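# Insert matching loose relay into the black rack's empty slot

## Task

Locate the loose relay (a small transparent box with a colored button on one end) whose button color is the same as the two relays already seated in the black rack. Place it into the rack's vacant pocket with the button on top, fully seated to the bottom. It counts as failed if either relay already in the rack is raised or comes out.

## Robot and tools

Setup. There are two arms, left_arm and right_arm. Scene frame: the origin sits at table-top height, halfway between the two nominal bases. +z points up, +x points out over the table, and left_arm is on the +y side. The arm names do not match image left and right. Calibrated bases: left_arm at (-0.013, +0.371, 0) m, right_arm at (+0.051, -0.406, 0) m, each turned only slightly about z. A two-camera stand is fixed behind the arms. Loose objects may sometimes get a brief shove from outside. Anything that falls off the table, or is left off it, fails the job.

Gripper geometry. The fingers point along the gripper's own +z and close along its x. end_effector_position is the point between the pads, and the fingertips reach 17.5 mm past it. A block attached near the last joint sticks out up to 12 cm toward the gripper's -y and turns with the gripper, so allow room for it.

Row layout. Both execute_actions and move use rows of 18 numbers, all in [-1, 1], covering both arms even when only one moves. Order: left dx, dy, dz, rx, ry, rz, left gripper position, force_limit, speed; then the same nine for the right arm. The six pose numbers are offsets, not poses. They run along the scene axes and are measured from that arm's Hand target at the start of the action or move. A value of 1.0 equals 0.6 m, or 180 degrees for rotation. rx, ry and rz together form one rotation vector, turning about the Hand target's position. Sending six zeros asks nothing new of that arm. The three gripper numbers are absolute settings, not offsets. position: +1 is fully open (50 mm); the pads meet near -0.65; -1 is used to grip, closing until something blocks the fingers. force_limit per pad: about 20 N at -1, 102 N at 0, 185 N at +1. speed of the gap change: 20 mm/s at -1, 85 at 0, 150 at +1. Both start at +1. To leave a gripper alone, resend its last three numbers, because 0 is itself a command.

execute_actions(actions, cameras). actions is a list of actions, and each action is a table of up to 15 rows. Each row is one 1/30 s control step. A short table repeats its final row until step 15. Each row is counted from the start pose of that action, not from the previous row. An empty list returns images and full status. cameras picks views: ["all"], [], or names.

move(target, speed, blend, stop_force, zero, blocking, cameras). Straight-line gripper paths. target is one 18-number row or a list of up to 15 rows. Every row is an offset from the Hand targets at the move's start, not from the row before. speed is top path speed in m/s, from 0.002 to 1, default 0.25; turning is capped at twice that in rad/s. blend is in metres and rounds corners in a list; 0 stops at each target. stop_force, in N from 12 to 80, ends an arm's path when its estimated push against the motion passes that value. Use it slowly with a small value. Leave it out when backing away from a contact. Do not rely on it when the gripper rotates, or to sense light or loose objects. zero (only with stop_force; default true) rezeros the force estimate just before the move. blocking=false returns after about 0.5 s while the move continues; it cannot be combined with stop_force. Paths do not avoid obstacles or the other arm. Grippers lag behind their paths and can overshoot when moving fast.

wait(seconds, 0 to 3600) lets time pass. stop brakes a running move. zoom_image(camera, region=[x0, y0, x1, y1]) enlarges part of the newest image from cam_high, cam_left_wrist or cam_right_wrist, in pixels from the top-left, at most 504 by 504. Each camera image is 672x504. finished_scene(scene) ends the scene and cannot be undone; the goal must stay true without the robot holding anything.

Results. Each arm reports end_effector_position (m) and end_effector_quat_wxyz in the scene frame; these can be a few cm off. Hand target is the last commanded pose after clipping, and new offsets start from it. The gripper often rests a little short of it; send the missing distance as an offset. Tool commands shows the current gripper settings. object_status: 0 moving, 1 blocked while opening, 2 blocked while closing (holding something), 3 reached the set position or pads met. Check for 2 after gripping. position_measured gives the opening as (250 - value) x 0.202 mm. Joint velocities may read "within noise". Flange force is the outside force in the gripper's x, y, z axes; it is noisy and includes held weight. A move result adds a move: line, for example done, off_target, moving, held or fault, plus limits=paced (command clipped) or limits=held (steps withheld).

Control limits. Commanded orientation is clipped to within 32 degrees of the measured orientation at every step. Joint ranges (rad): waist ±3.491, shoulder ±3.140, elbow -1.187 to 4.328, forearm roll ±3.316, wrist pitch ±3.140, wrist roll ±3.927. A clearance check holds back commands that would bring the arms too close, but it may not prevent every contact.

Avoid. The arms are stiff: pushing even slightly past a firm contact can fault. A net force of 150 N, or joint torque at its limit (142 N m for waist, shoulder and elbow; 35.6 N m for the three wrist joints), stops that arm for 10 s. Pressing or gripping between the two arms can fail the scene. Loading an arm, stretching it out or straining toward an unreachable pose heats motors; after a MOTOR HOT warning, relieve the load, or the arm brakes for 30 to 60 s. Do not drop parts, release moving parts, slam into things, or push hard. Do not lift or dislodge the two relays already in the rack.

Each tool is called after "Request:" as name([rows], argument=value, ...), one row to a line, values as JSON.

## Session

Request:
execute_actions(actions=[])

Request:
zoom_image(camera="cam_high", region=[340, 120, 560, 400])

Scene clock: 0.00 s.
left_arm: end_effector_position=(+0.2905, -0.0888, +0.2637) position_measured=3 object_status=3 end_effector_quat_wxyz=(-0.524, +0.845, -0.020, +0.109) | right_arm: end_effector_position=(+0.2709, -0.3495, +0.1267) position_measured=2 object_status=3 end_effector_quat_wxyz=(-0.359, +0.574, +0.612, +0.409)
Joint positions: left_arm=[-1.154 0.93 1.118 -1.078 -2.502 -1.098] | right_arm=[-0.557 0.046 -0.595 -0.911 -1.703 0.9]
Joint velocities: within noise
Flange force (N): no reading
Hand target: left_arm +0.2905, -0.0888, +0.2637; -0.524, +0.845, -0.020, +0.109 | right_arm +0.2709, -0.3495, +0.1267; -0.359, +0.574, +0.612, +0.409
Tool commands: left_gripper/position=+1.0 left_gripper/force_limit=+1.0 left_gripper/speed=+1.0 right_gripper/position=+1.0 right_gripper/force_limit=+1.0 right_gripper/speed=+1.0

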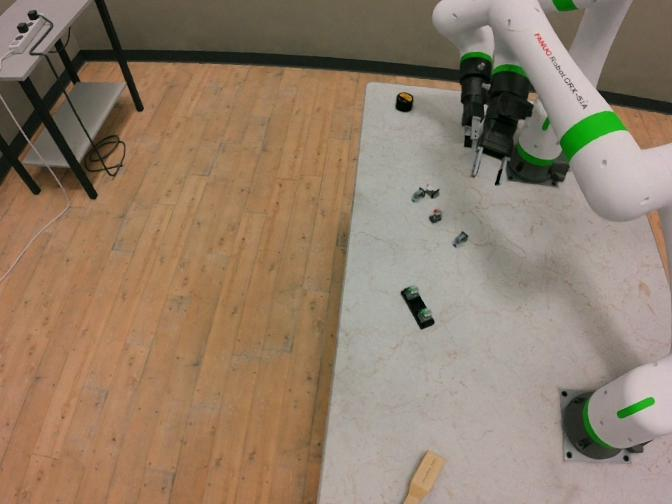

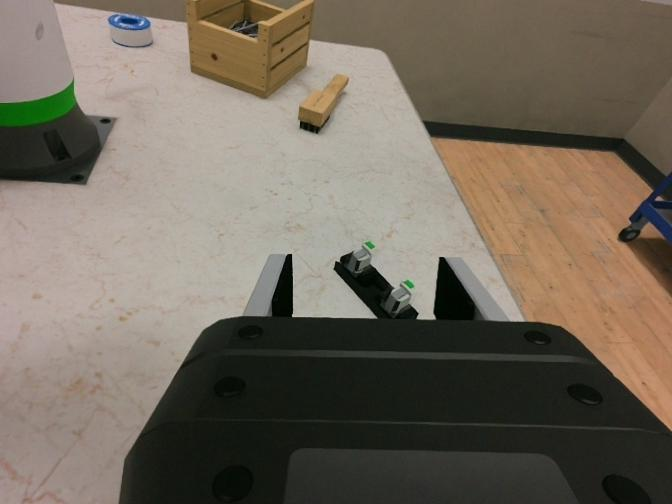

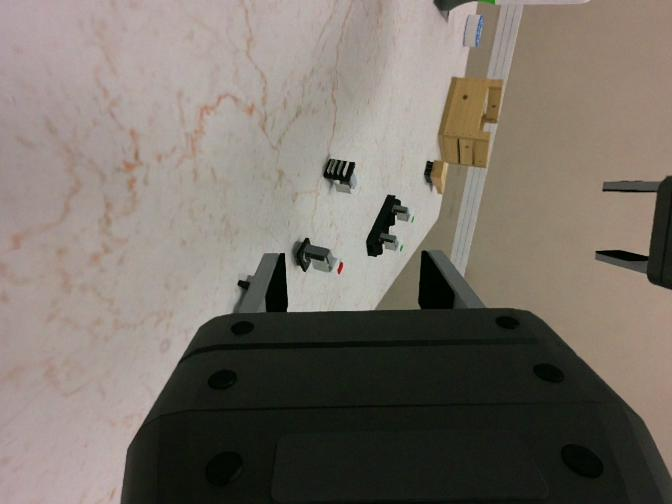

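Scaled by 1.800 from the camera's image (finer frame: 960x720).

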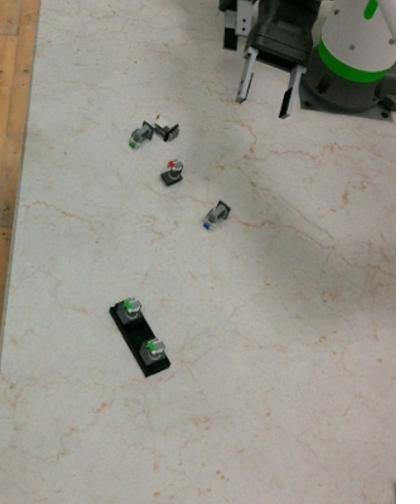

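Request:
move(target=[-0.151, 0.898, -0.023, -0.3325, -0.218, 0.4544, 1, -0.7, 0, 0.1535, 0.1208, 0.2055, -0.3483, -0.1427, 0.2375, 1, -0.7, 0], speed=0.5, cameras=["cam_high", "cam_right_wrist"])

Request:
zoom_image(camera="cam_right_wrist", region=[200, 130, 480, 340])

Scene clock: 55.63 s.
left_arm: end_effector_position=(+0.1999, +0.4500, +0.2499) position_measured=3 object_status=3 end_effector_quat_wxyz=(+0.000, +0.707, +0.707, +0.000) | right_arm: end_effector_position=(+0.3630, -0.2770, +0.2500) position_measured=2 object_status=3 end_effector_quat_wxyz=(+0.000, +0.326, +0.945, +0.000)
Joint positions: left_arm=[0.988 -0.628 -0.517 0 -1.683 -0.964] | right_arm=[0.804 -0.293 -0.324 0.001 -1.54 0.119]
Flange force (N): left_arm=[-3.8 10.5 -1.5] | right_arm=[4.6 0.2 2.4]
Hand target: left_arm +0.1999, +0.4500, +0.2499; +0.000, +0.707, +0.707, +0.000 | right_arm +0.3630, -0.2770, +0.2500; +0.000, +0.326, +0.945, +0.000
Off the commanded pose: left_arm 0.000 m, 0 deg | right_arm 0.000 m, 0 deg.
move: done

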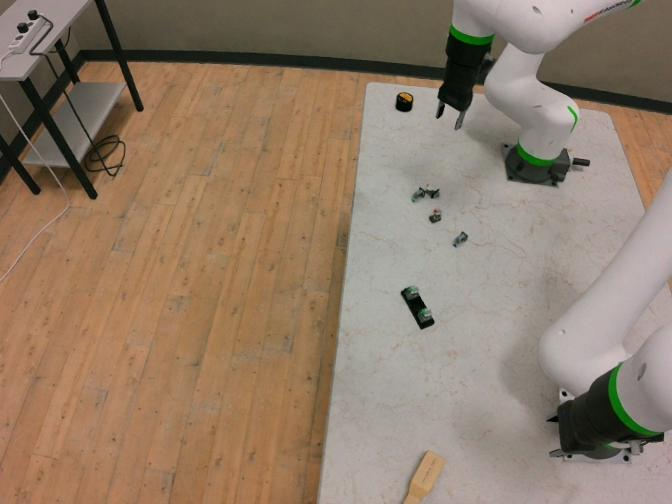

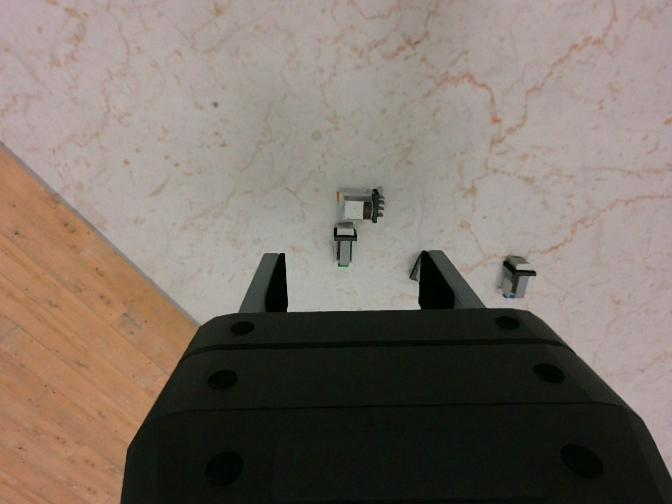

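Scaled by 1.800 from the camera's image (finer frame: 960x720).

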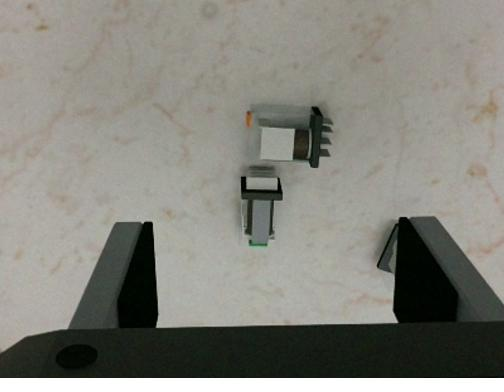

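Request:
move([
  [0,0,0,0,0,0,1,-0.7,0, 0.1333,0.1683,-0.331,-0.2787,0.2297,-0.0149,0.5,-0.7,0],
  [0,0,0,0,0,0,1,-0.7,0, 0.0738,0.0998,-0.3733,-0.2787,0.2297,-0.0149,0.5,-0.7,0],
  [0,0,0,0,0,0,1,-0.7,0, 0.0738,0.0998,-0.3733,-0.2787,0.2297,-0.0149,-1,-0.7,-0.3],
  [0,0,0,0,0,0,1,-0.7,0, 0.0738,0.0998,-0.2567,-0.2787,0.2297,-0.0149,-1,-0.7,-0.3],
], speed=[0.5, 0.15, 0.1, 0.2], blend=[0.01, 0, 0, 0], cameras=["cam_high", "cam_right_wrist"])

Scene clock: 151.70 s.
left_arm: end_effector_position=(+0.1999, +0.4500, +0.2499) position_measured=3 object_status=3 end_effector_quat_wxyz=(+0.000, +0.707, +0.707, +0.000) | right_arm: end_effector_position=(+0.4073, -0.2172, +0.0959) position_measured=148 object_status=2 end_effector_quat_wxyz=(-0.187, +0.296, +0.790, -0.504)
Joint positions: left_arm=[0.988 -0.628 -0.517 0 -1.683 -0.964] | right_arm=[0.849 0.83 0.251 0.025 -2.126 0.021]
Flange force (N): left_arm=[-5.0 11.4 -1.4] | right_arm=[1.7 4.4 1.1]
Hand target: left_arm +0.1999, +0.4500, +0.2499; +0.000, +0.707, +0.707, +0.000 | right_arm +0.4073, -0.2172, +0.0959; -0.187, +0.296, +0.790, -0.504
Off the commanded pose: left_arm 0.000 m, 0 deg | right_arm 0.000 m, 0 deg.
move: done

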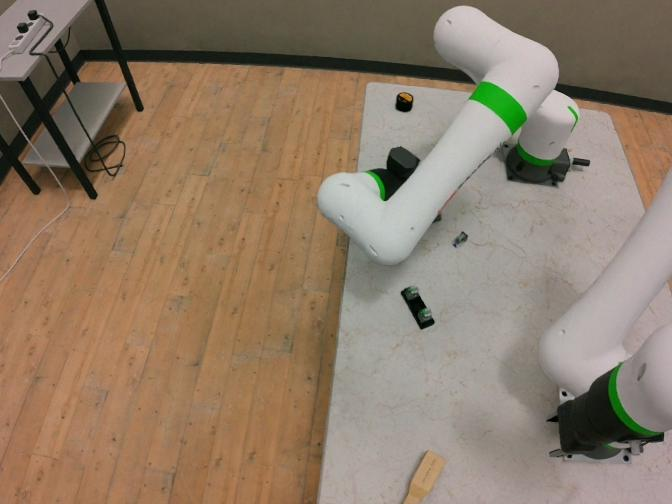

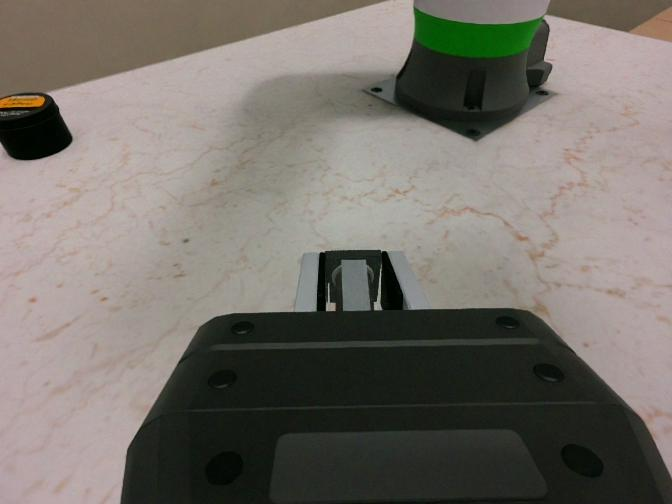

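Request:
move([
  [0,0,0,0,0,0,1,-0.7,0, 0.1045,0.2287,0.007,0.3774,-0.3280,0,-1,-0.7,-0.3],
  [0,0,0,0,0,0,1,-0.7,0, 0.1045,0.2287,-0.0998,0.3774,-0.3280,0,-1,-0.7,-0.3],
], speed=[0.5, 0.2], blend=[0.01, 0], cameras=["cam_high", "cam_right_wrist"])

Request:
move(target=[0,0,0,0,0,0,1,-0.7,0, 0,0,-0.02,0,0,0,-1,-0.7,-0.3], speed=0.012, stop_force=14, cameras=["cam_high", "cam_right_wrist"])

Scene clock: 163.20 s.
left_arm: end_effector_position=(+0.1999, +0.4500, +0.2499) position_measured=3 object_status=3 end_effector_quat_wxyz=(+0.000, +0.707, +0.707, +0.000) | right_arm: end_effector_position=(+0.4700, -0.0799, +0.0361) position_measured=148 object_status=2 end_effector_quat_wxyz=(+0.076, +0.343, +0.914, +0.203)
Joint positions: left_arm=[0.988 -0.628 -0.517 0 -1.683 -0.964] | right_arm=[0.943 0.112 -0.593 0.074 -0.432 -0.133]
Flange force (N): left_arm=[-4.5 11.6 -1.5] | right_arm=[4.5 -2.2 3.6]
Hand target: left_arm +0.1999, +0.4500, +0.2499; +0.000, +0.707, +0.707, +0.000 | right_arm +0.4700, -0.0799, +0.0361; +0.076, +0.343, +0.914, +0.203
Off the commanded pose: left_arm 0.000 m, 0 deg | right_arm 0.000 m, 0 deg.
move: done

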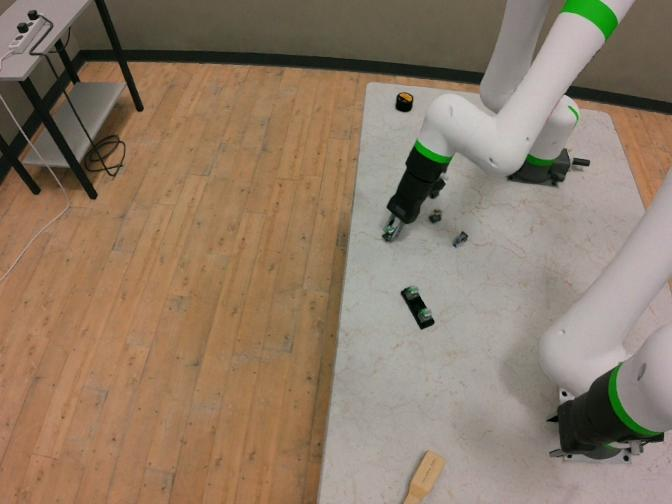

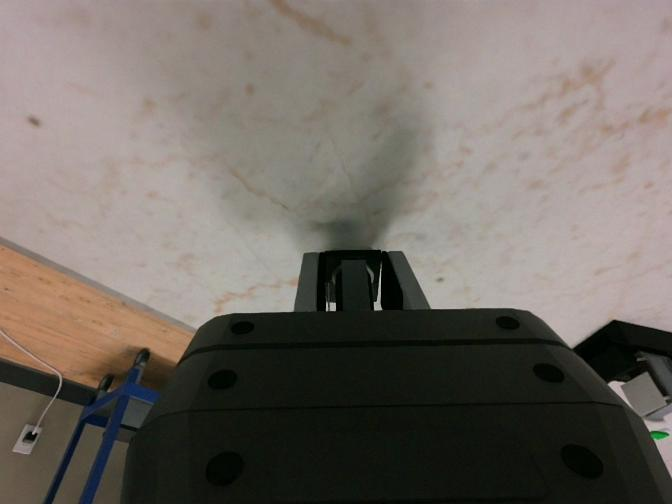

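Scene clock: 164.57 s.
left_arm: end_effector_position=(+0.1999, +0.4500, +0.2499) position_measured=3 object_status=3 end_effector_quat_wxyz=(+0.000, +0.707, +0.707, +0.000) | right_arm: end_effector_position=(+0.4701, -0.0797, +0.0272) position_measured=148 object_status=2 end_effector_quat_wxyz=(+0.076, +0.342, +0.914, +0.203)
Joint positions: left_arm=[0.988 -0.628 -0.517 0 -1.683 -0.964] | right_arm=[0.943 0.129 -0.602 0.078 -0.405 -0.138]
Flange force (N): left_arm=[-4.1 9.6 -1.6] | right_arm=[5.0 3.9 -25.8]
Hand target: left_arm +0.1999, +0.4500, +0.2499; +0.000, +0.707, +0.707, +0.000 | right_arm +0.4701, -0.0797, +0.0271; +0.076, +0.342, +0.914, +0.203 (not the last commanded pose)
Off the commanded pose: left_arm 0.000 m, 0 deg | right_arm 0.003 m, 0 deg.
move: contact (right_arm)

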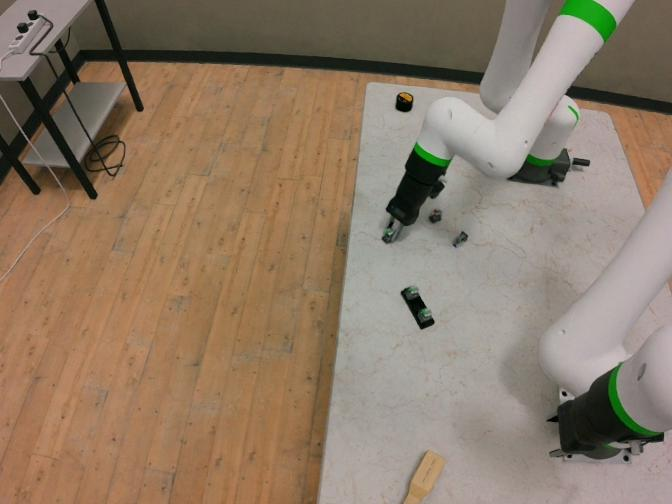

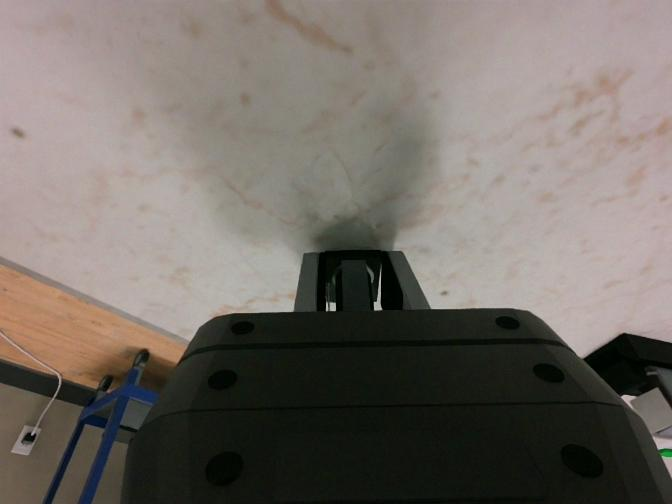

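Request:
move([
  [0,0,0,0,0,0,1,-0.7,0, 0,0,0.0017,0,0,0,-1,-0.7,-0.3],
  [0,0,0,0,0,0,1,-0.7,0, 0,0,0.0017,0,0,0,1,-0.7,0],
  [0,0,0,0,0,0,1,-0.7,0, -0.0323,-0.0372,0.1057,0,0,0,1,-0.7,0],
  [0,0,0,0,0,0,1,-0.7,0, 0.0138,0.0158,0.1548,-0.154,-0.0107,0.4916,1,-0.7,0],
], speed=[0.05, 0.1, 0.25, 0.5], blend=[0, 0, 0.02, 0], cameras=["cam_right_wrist"])

Request:
zoom_image(camera="cam_right_wrist", region=[240, 130, 440, 290])

Scene clock: 194.33 s.
left_arm: end_effector_position=(+0.1999, +0.4500, +0.2499) position_measured=3 object_status=3 end_effector_quat_wxyz=(+0.000, +0.707, +0.707, +0.000) | right_arm: end_effector_position=(+0.4784, -0.0702, +0.1200) position_measured=3 object_status=3 end_effector_quat_wxyz=(+0.000, -0.415, +0.910, +0.000)
Joint positions: left_arm=[0.988 -0.628 -0.517 0 -1.683 -0.964] | right_arm=[0.924 0.301 -0.035 0.001 -1.234 1.519]
Flange force (N): left_arm=[-4.5 11.4 -1.7] | right_arm=[-1.6 0.7 2.8]
Hand target: left_arm +0.1999, +0.4500, +0.2499; +0.000, +0.707, +0.707, +0.000 | right_arm +0.4783, -0.0702, +0.1200; +0.000, -0.415, +0.910, +0.000
Off the commanded pose: left_arm 0.000 m, 0 deg | right_arm 0.000 m, 0 deg.
move: done

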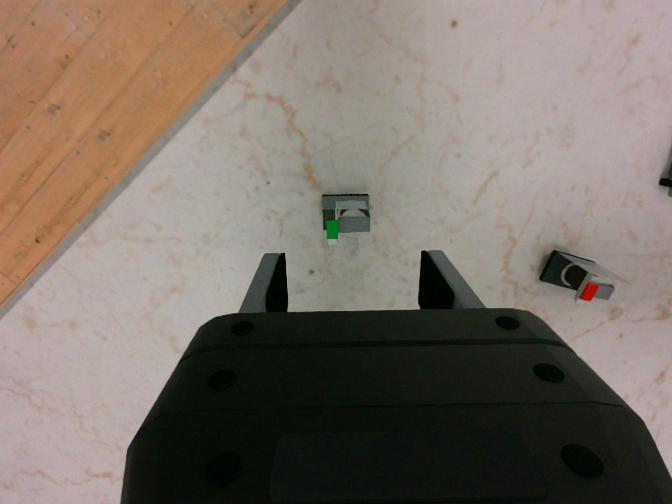

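Scaled by 2.520 from the camera's image (finer frame: 960x720).

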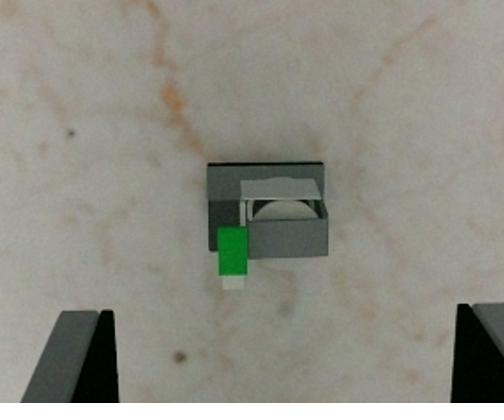

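Request:
move([
  [0,0,0,0,0,0,1,-0.7,0, 0.0017,-0.0028,-0.0833,0,0,0,1,-0.7,0],
  [0,0,0,0,0,0,1,-0.7,0, 0.0017,-0.0028,-0.1442,0,0,0,1,-0.7,0],
  [0,0,0,0,0,0,1,-0.7,0, 0.0017,-0.0028,-0.1442,0,0,0,-1,-0.7,0],
  [0,0,0,0,0,0,1,-0.7,0, 0.0017,-0.0028,0,0,0,0,-1,-0.7,0],
  [0,0,0,0,0,0,1,-0.7,0, -0.1205,0.3287,-0.05,0,0,-0.0694,-1,-0.7,0],
], speed=[0.4, 0.2, 0.2, 0.3, 0.5], blend=[0.01, 0, 0, 0.02, 0], cameras=["cam_high", "cam_right_wrist"])

Request:
zoom_image(camera="cam_right_wrist", region=[260, 90, 440, 330])

Scene clock: 227.40 s.
left_arm: end_effector_position=(+0.1999, +0.4500, +0.2499) position_measured=3 object_status=3 end_effector_quat_wxyz=(+0.000, +0.707, +0.707, +0.000) | right_arm: end_effector_position=(+0.4060, +0.1270, +0.0900) position_measured=115 object_status=2 end_effector_quat_wxyz=(+0.000, -0.313, +0.950, +0.000)
Joint positions: left_arm=[0.988 -0.628 -0.517 0 -1.683 -0.964] | right_arm=[1.204 0.556 0.252 0.001 -1.267 1.02]
Flange force (N): left_arm=[-4.2 11.4 -1.8] | right_arm=[-0.3 2.7 3.7]
Hand target: left_arm +0.1999, +0.4500, +0.2499; +0.000, +0.707, +0.707, +0.000 | right_arm +0.4060, +0.1270, +0.0900; +0.000, -0.313, +0.950, +0.000
Off the commanded pose: left_arm 0.000 m, 0 deg | right_arm 0.000 m, 0 deg.
move: done

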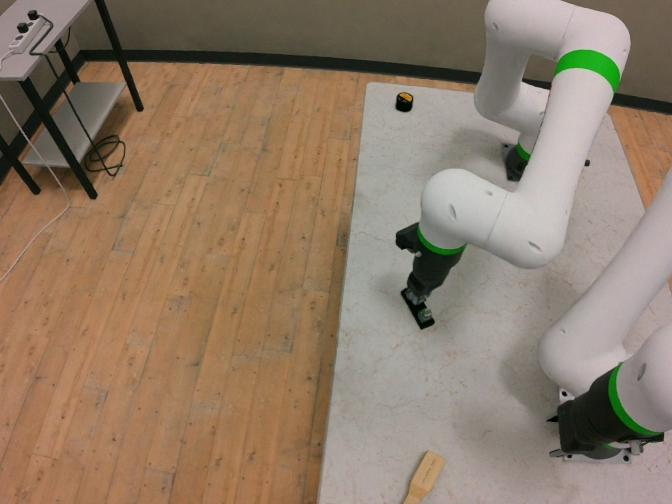

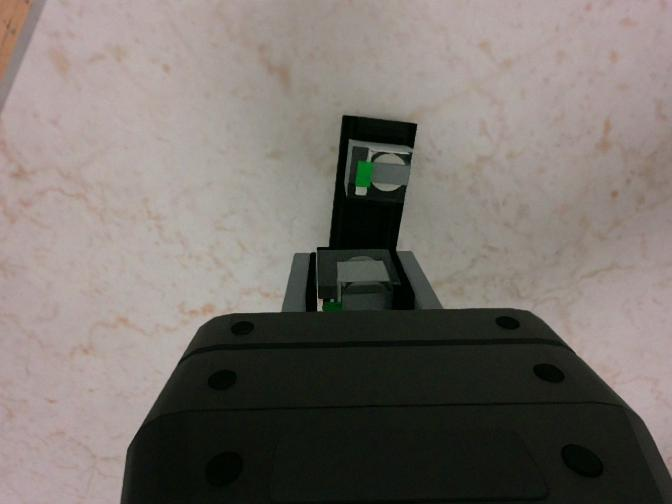

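Scaled by 2.100 from the camera's image (finer frame: 960x720).

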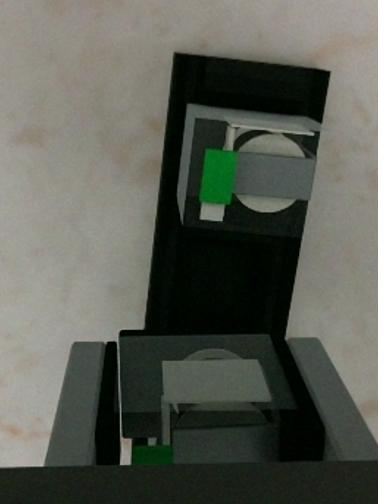

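Request:
move(target=[0,0,0,0,0,0,1,-0.7,0, -0.0082,-0.015,-0.0717,0,0,-0.0272,-1,-0.7,0], speed=0.2, cameras=["cam_right_wrist"])

Request:
zoom_image(camera="cam_right_wrist", region=[240, 60, 440, 310])

Scene clock: 277.37 s.
left_arm: end_effector_position=(+0.1999, +0.4500, +0.2499) position_measured=3 object_status=3 end_effector_quat_wxyz=(+0.000, +0.707, +0.707, +0.000) | right_arm: end_effector_position=(+0.4011, +0.1180, +0.0470) position_measured=115 object_status=2 end_effector_quat_wxyz=(+0.000, -0.272, +0.962, +0.000)
Joint positions: left_arm=[0.988 -0.628 -0.517 0 -1.683 -0.964] | right_arm=[1.206 0.569 0.166 0 -1.167 0.933]
Flange force (N): left_arm=[-3.7 10.3 -1.7] | right_arm=[0.7 2.3 3.9]
Hand target: left_arm +0.1999, +0.4500, +0.2499; +0.000, +0.707, +0.707, +0.000 | right_arm +0.4011, +0.1180, +0.0470; +0.000, -0.272, +0.962, +0.000
Off the commanded pose: left_arm 0.000 m, 0 deg | right_arm 0.000 m, 0 deg.
move: done

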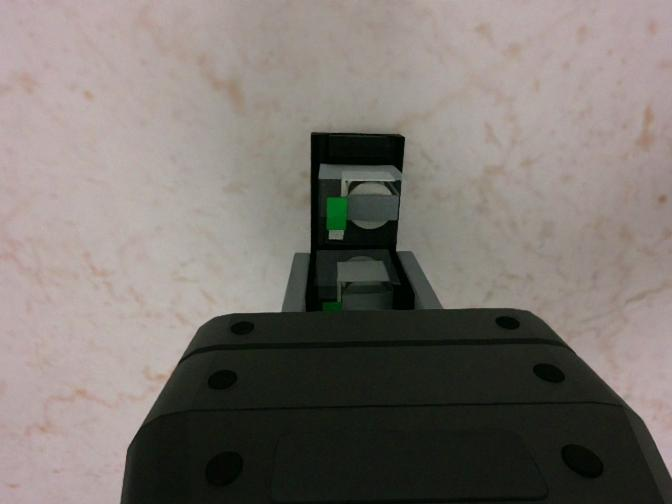

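Scaled by 2.016 from the camera's image (finer frame: 960x720).

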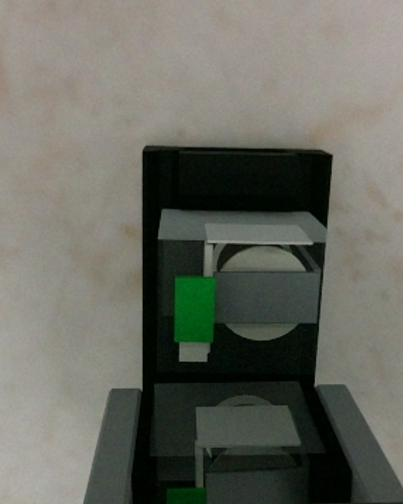

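Request:
move(target=[0,0,0,0,0,0,1,-0.7,0, 0,0,-0.0317,0,0,0,-1,-0.7,0], speed=0.012, stop_force=30, cameras=[])

Scene clock: 289.67 s.
left_arm: end_effector_position=(+0.1999, +0.4500, +0.2499) position_measured=3 object_status=3 end_effector_quat_wxyz=(+0.000, +0.707, +0.707, +0.000) | right_arm: end_effector_position=(+0.4013, +0.1181, +0.0371) position_measured=115 object_status=2 end_effector_quat_wxyz=(+0.000, -0.272, +0.962, +0.000)
Joint positions: left_arm=[0.988 -0.628 -0.517 0 -1.683 -0.964] | right_arm=[1.206 0.579 0.156 0.001 -1.147 0.933]
Flange force (N): left_arm=[-3.9 8.6 -1.8] | right_arm=[11.5 -0.2 -40.7]
Hand target: left_arm +0.1999, +0.4500, +0.2499; +0.000, +0.707, +0.707, +0.000 | right_arm +0.4012, +0.1181, +0.0370; +0.000, -0.272, +0.962, +0.000 (not the last commanded pose)
Off the commanded pose: left_arm 0.000 m, 0 deg | right_arm 0.009 m, 0 deg.
move: contact (right_arm)

Request:
move([
  [0,0,0,0,0,0,1,-0.7,0, 0,0,0.0006,0,0,0,-1,-0.7,0],
  [0,0,0,0,0,0,1,-0.7,0, 0,0,0.0006,0,0,0,1,-0.7,0],
  [0,0,0,0,0,0,1,-0.7,0, 0,0,0.12,0,0,0,1,-0.7,0],
], speed=[0.05, 0.1, 0.2], cameras=["cam_high", "cam_right_wrist"])

Request:
zoom_image(camera="cam_right_wrist", region=[240, 60, 440, 310])

Scene clock: 296.70 s.
left_arm: end_effector_position=(+0.1999, +0.4500, +0.2499) position_measured=3 object_status=3 end_effector_quat_wxyz=(+0.000, +0.707, +0.707, +0.000) | right_arm: end_effector_position=(+0.4013, +0.1181, +0.1091) position_measured=3 object_status=3 end_effector_quat_wxyz=(+0.001, -0.272, +0.962, +0.000)
Joint positions: left_arm=[0.988 -0.628 -0.517 0 -1.683 -0.964] | right_arm=[1.206 0.517 0.24 0.001 -1.292 0.933]
Flange force (N): left_arm=[-4.5 11.7 -2.3] | right_arm=[-0.2 2.7 3.2]
Hand target: left_arm +0.1999, +0.4500, +0.2499; +0.000, +0.707, +0.707, +0.000 | right_arm +0.4012, +0.1181, +0.1090; +0.000, -0.272, +0.962, +0.000
Off the commanded pose: left_arm 0.000 m, 0 deg | right_arm 0.000 m, 0 deg.
move: done

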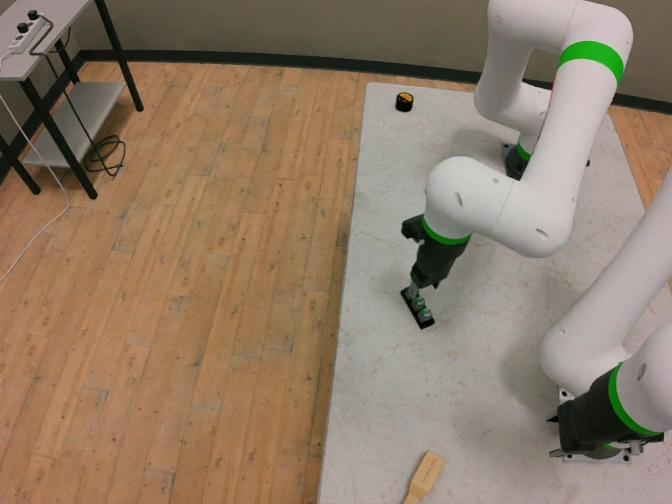

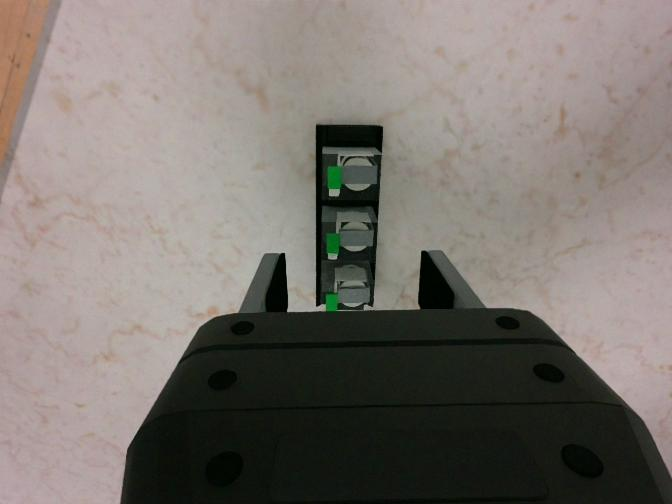

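Scaled by 2.016 from the camera's image (finer frame: 960x720).

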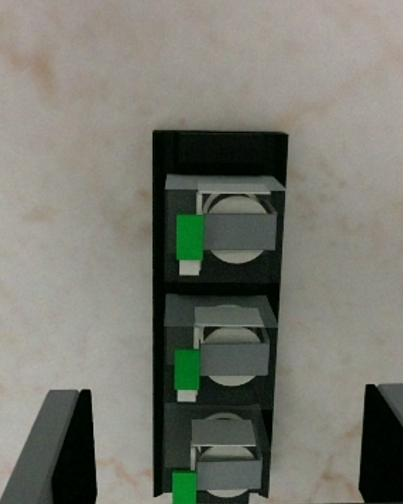

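All three relays sit level in the rack with green buttons up.

Request:
finished_scene(scene=2)

The scene is finished: the task was done.


## Next scene

The same job, from a new start.

Request:
execute_actions(actions=[])

Request:
zoom_image(camera="cam_high", region=[340, 120, 560, 400])

Scene clock: 0.00 s.
left_arm: end_effector_position=(+0.4923, +0.1071, +0.2398) position_measured=3 object_status=3 end_effector_quat_wxyz=(-0.045, +0.969, +0.237, +0.061) | right_arm: end_effector_position=(+0.2692, -0.3935, +0.1256) position_measured=2 object_status=3 end_effector_quat_wxyz=(-0.068, +0.038, +0.968, -0.237)
Joint positions: left_arm=[-0.31 0.29 0.27 -0.142 -1.496 -0.75] | right_arm=[0.976 -0.28 -0.745 0.137 -1.585 0.501]
Joint velocities: within noise
Flange force (N): no reading
Hand target: left_arm +0.4923, +0.1071, +0.2398; -0.045, +0.969, +0.237, +0.061 | right_arm +0.2692, -0.3935, +0.1256; -0.068, +0.038, +0.968, -0.237
Tool commands: left_gripper/position=+1.0 left_gripper/force_limit=+1.0 left_gripper/speed=+1.0 right_gripper/position=+1.0 right_gripper/force_limit=+1.0 right_gripper/speed=+1.0

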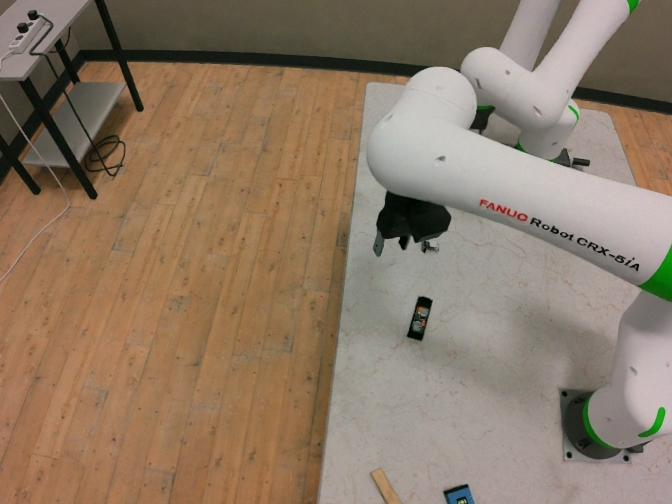

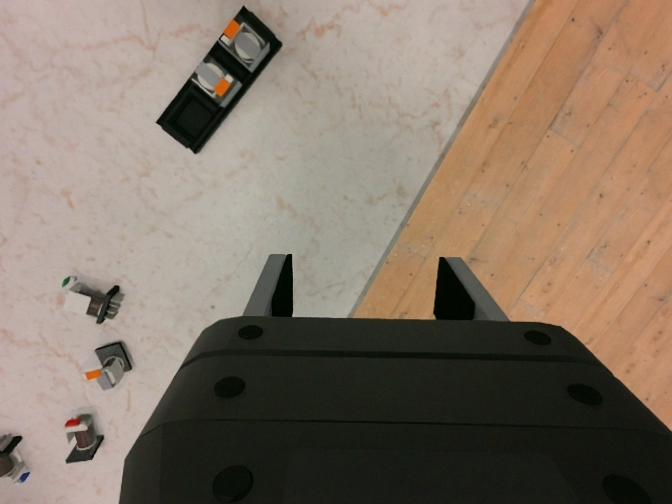

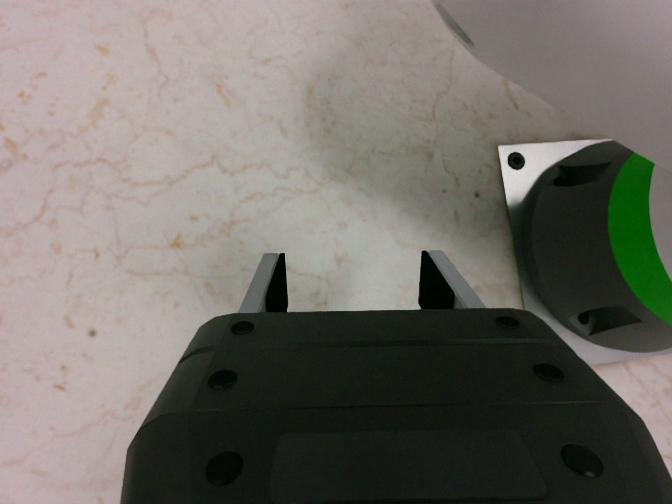

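Scaled by 1.800 from the camera's image (finer frame: 960x720).

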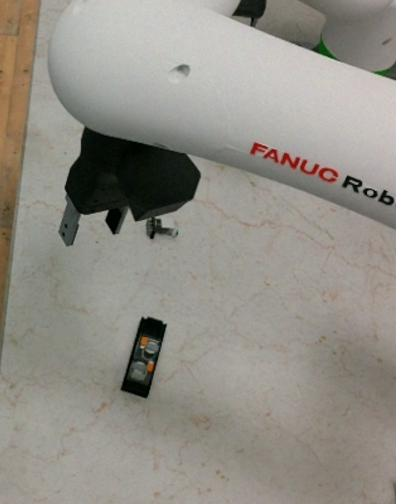

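Request:
move(target=[-0.4872, 0.5715, 0.017, -0.0502, 0.0076, 0.3464, 1, -0.7, 0, 0.2247, 0.4892, -0.0093, 0.1465, -0.0607, -0.0462, 0.7, -0.7, 0], speed=0.5, cameras=["cam_high", "cam_right_wrist"])

Request:
zoom_image(camera="cam_right_wrist", region=[240, 130, 440, 290])

Scene clock: 63.43 s.
left_arm: end_effector_position=(+0.2000, +0.4500, +0.2500) position_measured=3 object_status=3 end_effector_quat_wxyz=(+0.000, +0.707, +0.707, +0.000) | right_arm: end_effector_position=(+0.4040, -0.0999, +0.1201) position_measured=48 object_status=3 end_effector_quat_wxyz=(+0.000, +0.113, +0.994, +0.000)
Joint positions: left_arm=[0.987 -0.63 -0.518 0 -1.682 -0.964] | right_arm=[1.012 0.119 -0.256 -0.001 -1.196 0.35]
Flange force (N): left_arm=[-5.1 11.0 -1.5] | right_arm=[3.0 1.3 2.5]
Hand target: left_arm +0.1999, +0.4500, +0.2500; +0.000, +0.707, +0.707, +0.000 | right_arm +0.4040, -0.0999, +0.1201; +0.000, +0.113, +0.994, +0.000
Off the commanded pose: left_arm 0.000 m, 0 deg | right_arm 0.000 m, 0 deg.
move: done

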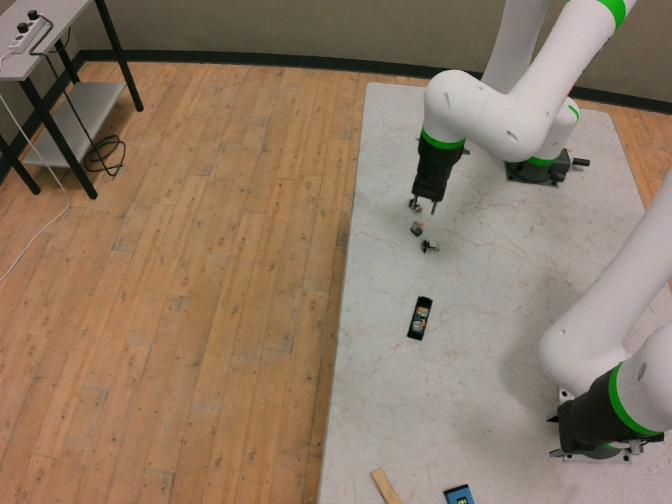

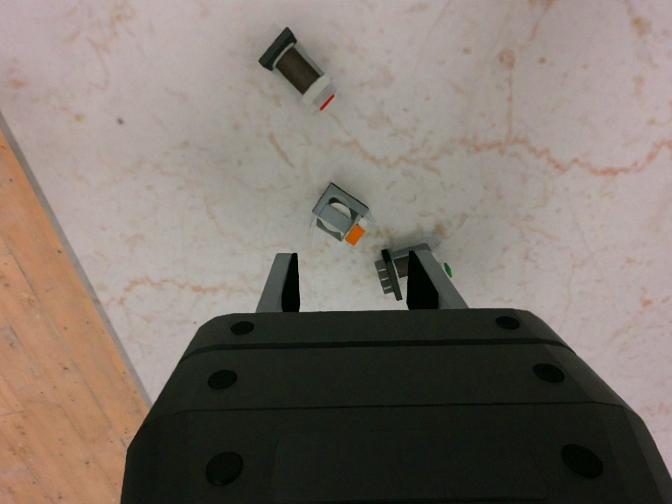

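Scaled by 2.520 from the camera's image (finer frame: 960x720).

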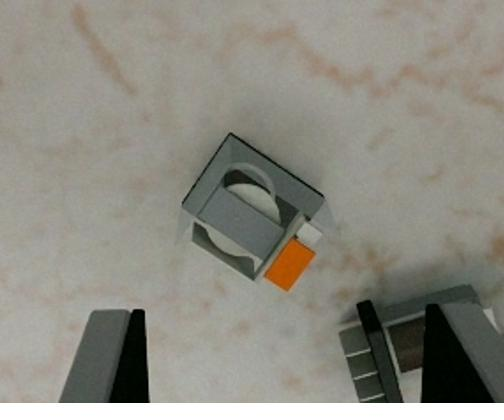

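Request:
move([
  [0,0,0,0,0,0,1,-0.7,0, 0.0027,-0.0055,-0.0835,0,0,-0.1922,0.55,-0.7,0],
  [0,0,0,0,0,0,1,-0.7,0, 0.0027,-0.0055,-0.1443,0,0,-0.1922,0.55,-0.7,0],
  [0,0,0,0,0,0,1,-0.7,0, 0.0027,-0.0055,-0.1443,0,0,-0.1922,-1,-0.7,0],
  [0,0,0,0,0,0,1,-0.7,0, 0.0027,-0.0055,0,0,0,-0.1922,-1,-0.7,0],
  [0,0,0,0,0,0,1,-0.7,0, -0.0267,0.3598,-0.0502,0,0,0,-1,-0.7,0],
], speed=[0.4, 0.2, 0.2, 0.3, 0.5], blend=[0.005, 0, 0, 0.02, 0], cameras=["cam_high", "cam_right_wrist"])

Request:
zoom_image(camera="cam_right_wrist", region=[260, 90, 440, 330])

Scene clock: 120.27 s.
left_arm: end_effector_position=(+0.1999, +0.4500, +0.2500) position_measured=3 object_status=3 end_effector_quat_wxyz=(+0.000, +0.707, +0.707, +0.000) | right_arm: end_effector_position=(+0.3880, +0.1159, +0.0899) position_measured=115 object_status=2 end_effector_quat_wxyz=(+0.000, +0.113, +0.994, +0.000)
Joint positions: left_arm=[0.987 -0.63 -0.518 0 -1.682 -0.964] | right_arm=[1.224 0.51 0.183 -0.001 -1.243 0.137]
Flange force (N): left_arm=[-4.3 10.4 -0.6] | right_arm=[2.1 1.8 3.5]
Hand target: left_arm +0.1999, +0.4500, +0.2500; +0.000, +0.707, +0.707, +0.000 | right_arm +0.3880, +0.1159, +0.0899; +0.000, +0.113, +0.994, +0.000
Off the commanded pose: left_arm 0.000 m, 0 deg | right_arm 0.000 m, 0 deg.
move: done

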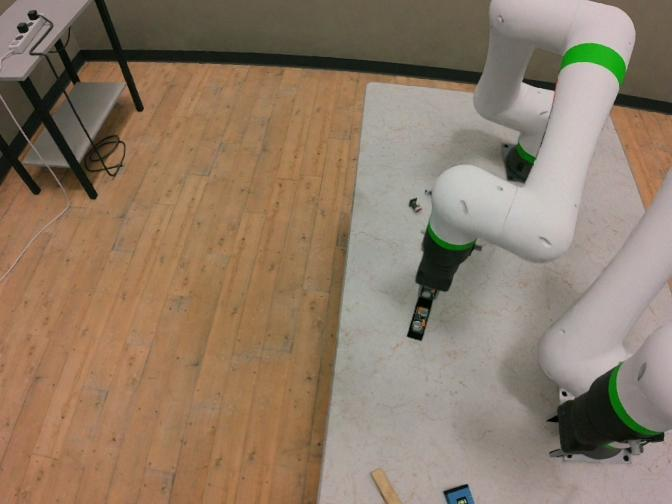

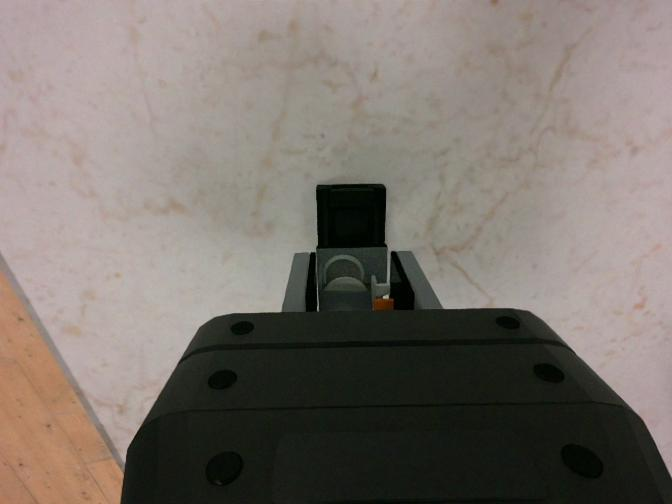

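Scaled by 2.100 from the camera's image (finer frame: 960x720).

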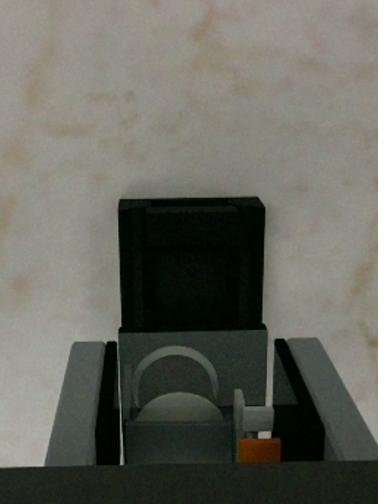

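Request:
move(target=[0,0,0,0,0,0,1,-0.7,0, -0.0034,-0.0008,-0.0715,0,0,-0.0028,-1,-0.7,0], speed=0.2, cameras=["cam_right_wrist"])

Request:
move(target=[0,0,0,0,0,0,1,-0.7,0, 0,0,-0.0317,0,0,0,-1,-0.7,0], speed=0.012, stop_force=30, cameras=["cam_right_wrist"])

Scene clock: 144.70 s.
left_arm: end_effector_position=(+0.1999, +0.4500, +0.2500) position_measured=3 object_status=3 end_effector_quat_wxyz=(+0.000, +0.707, +0.707, +0.000) | right_arm: end_effector_position=(+0.3859, +0.1155, +0.0471) position_measured=115 object_status=2 end_effector_quat_wxyz=(+0.000, +0.117, +0.993, +0.000)
Joint positions: left_arm=[0.987 -0.63 -0.518 0 -1.682 -0.964] | right_arm=[1.227 0.545 0.129 -0.001 -1.154 0.126]
Flange force (N): left_arm=[-4.4 10.0 -1.6] | right_arm=[1.9 1.5 3.5]
Hand target: left_arm +0.1999, +0.4500, +0.2500; +0.000, +0.707, +0.707, +0.000 | right_arm +0.3859, +0.1155, +0.0470; +0.000, +0.117, +0.993, +0.000
Off the commanded pose: left_arm 0.000 m, 0 deg | right_arm 0.000 m, 0 deg.
move: done

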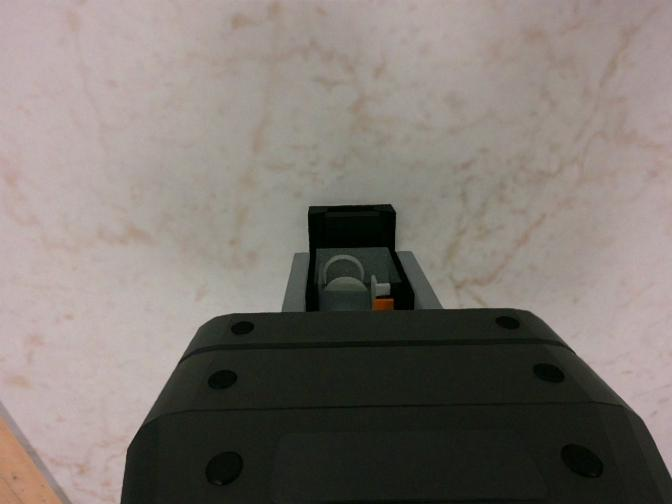

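Scene clock: 146.17 s.
left_arm: end_effector_position=(+0.1999, +0.4500, +0.2500) position_measured=3 object_status=3 end_effector_quat_wxyz=(+0.000, +0.707, +0.707, +0.000) | right_arm: end_effector_position=(+0.3861, +0.1156, +0.0373) position_measured=115 object_status=2 end_effector_quat_wxyz=(+0.000, +0.117, +0.993, +0.000)
Joint positions: left_arm=[0.987 -0.63 -0.518 0 -1.682 -0.964] | right_arm=[1.227 0.555 0.119 0 -1.134 0.126]
Flange force (N): left_arm=[-4.3 9.8 -1.7] | right_arm=[7.3 -7.9 -42.0]
Hand target: left_arm +0.1999, +0.4500, +0.2500; +0.000, +0.707, +0.707, +0.000 | right_arm +0.3861, +0.1156, +0.0372; +0.000, +0.117, +0.993, +0.000 (not the last commanded pose)
Off the commanded pose: left_arm 0.000 m, 0 deg | right_arm 0.009 m, 0 deg.
move: contact (right_arm)

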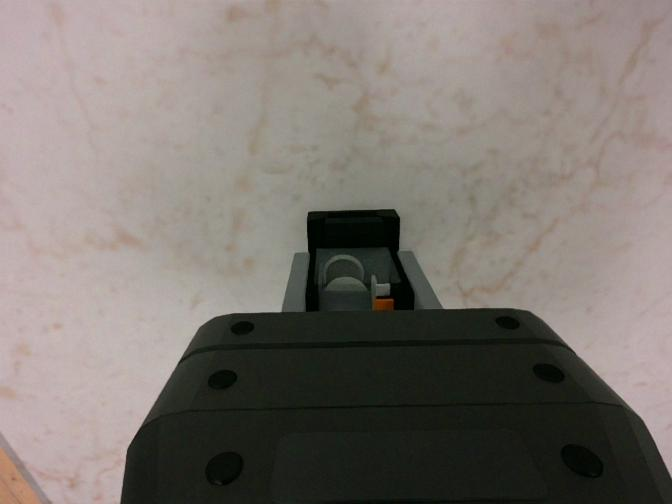

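Request:
move([
  [0,0,0,0,0,0,1,-0.7,0, 0,0,0.0006,0,0,0,-1,-0.7,0],
  [0,0,0,0,0,0,1,-0.7,0, 0,0,0.0006,0,0,0,1,-0.7,0],
  [0,0,0,0,0,0,1,-0.7,0, 0,0,0.12,0,0,0,1,-0.7,0],
], speed=[0.05, 0.1, 0.2], cameras=["cam_right_wrist"])

Request:
zoom_image(camera="cam_right_wrist", region=[240, 110, 440, 320])

Scene clock: 153.57 s.
left_arm: end_effector_position=(+0.1999, +0.4500, +0.2500) position_measured=3 object_status=3 end_effector_quat_wxyz=(+0.000, +0.707, +0.707, +0.000) | right_arm: end_effector_position=(+0.3861, +0.1156, +0.1092) position_measured=3 object_status=3 end_effector_quat_wxyz=(+0.000, +0.117, +0.993, +0.000)
Joint positions: left_arm=[0.987 -0.63 -0.518 0 -1.682 -0.964] | right_arm=[1.227 0.492 0.203 0 -1.281 0.126]
Joint velocities: left_arm=[within noise] | right_arm=[0 -0.001 0 -0.005 0 0]
Flange force (N): left_arm=[-4.6 10.8 -0.7] | right_arm=[1.8 2.5 3.2]
Hand target: left_arm +0.1999, +0.4500, +0.2500; +0.000, +0.707, +0.707, +0.000 | right_arm +0.3861, +0.1156, +0.1092; +0.000, +0.117, +0.993, +0.000
Off the commanded pose: left_arm 0.000 m, 0 deg | right_arm 0.000 m, 0 deg.
move: done

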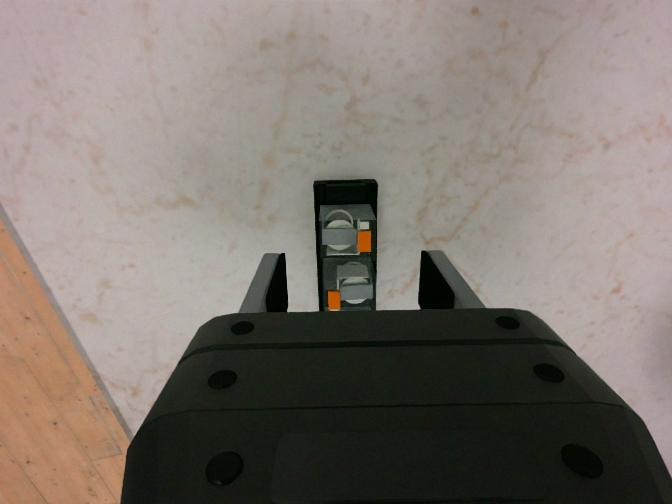

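Scaled by 2.400 from the camera's image (finer frame: 960x720).

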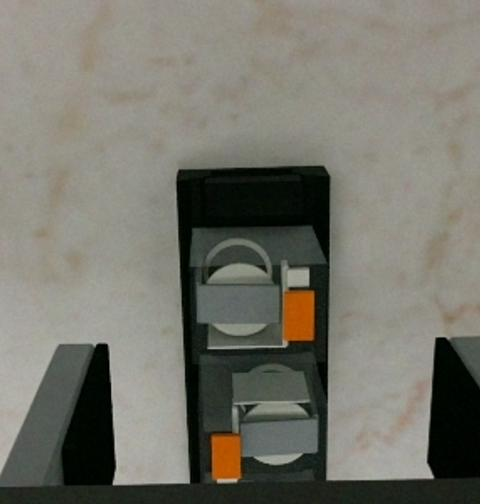

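Request:
finished_scene(scene=3)

The scene is finished: the task was done.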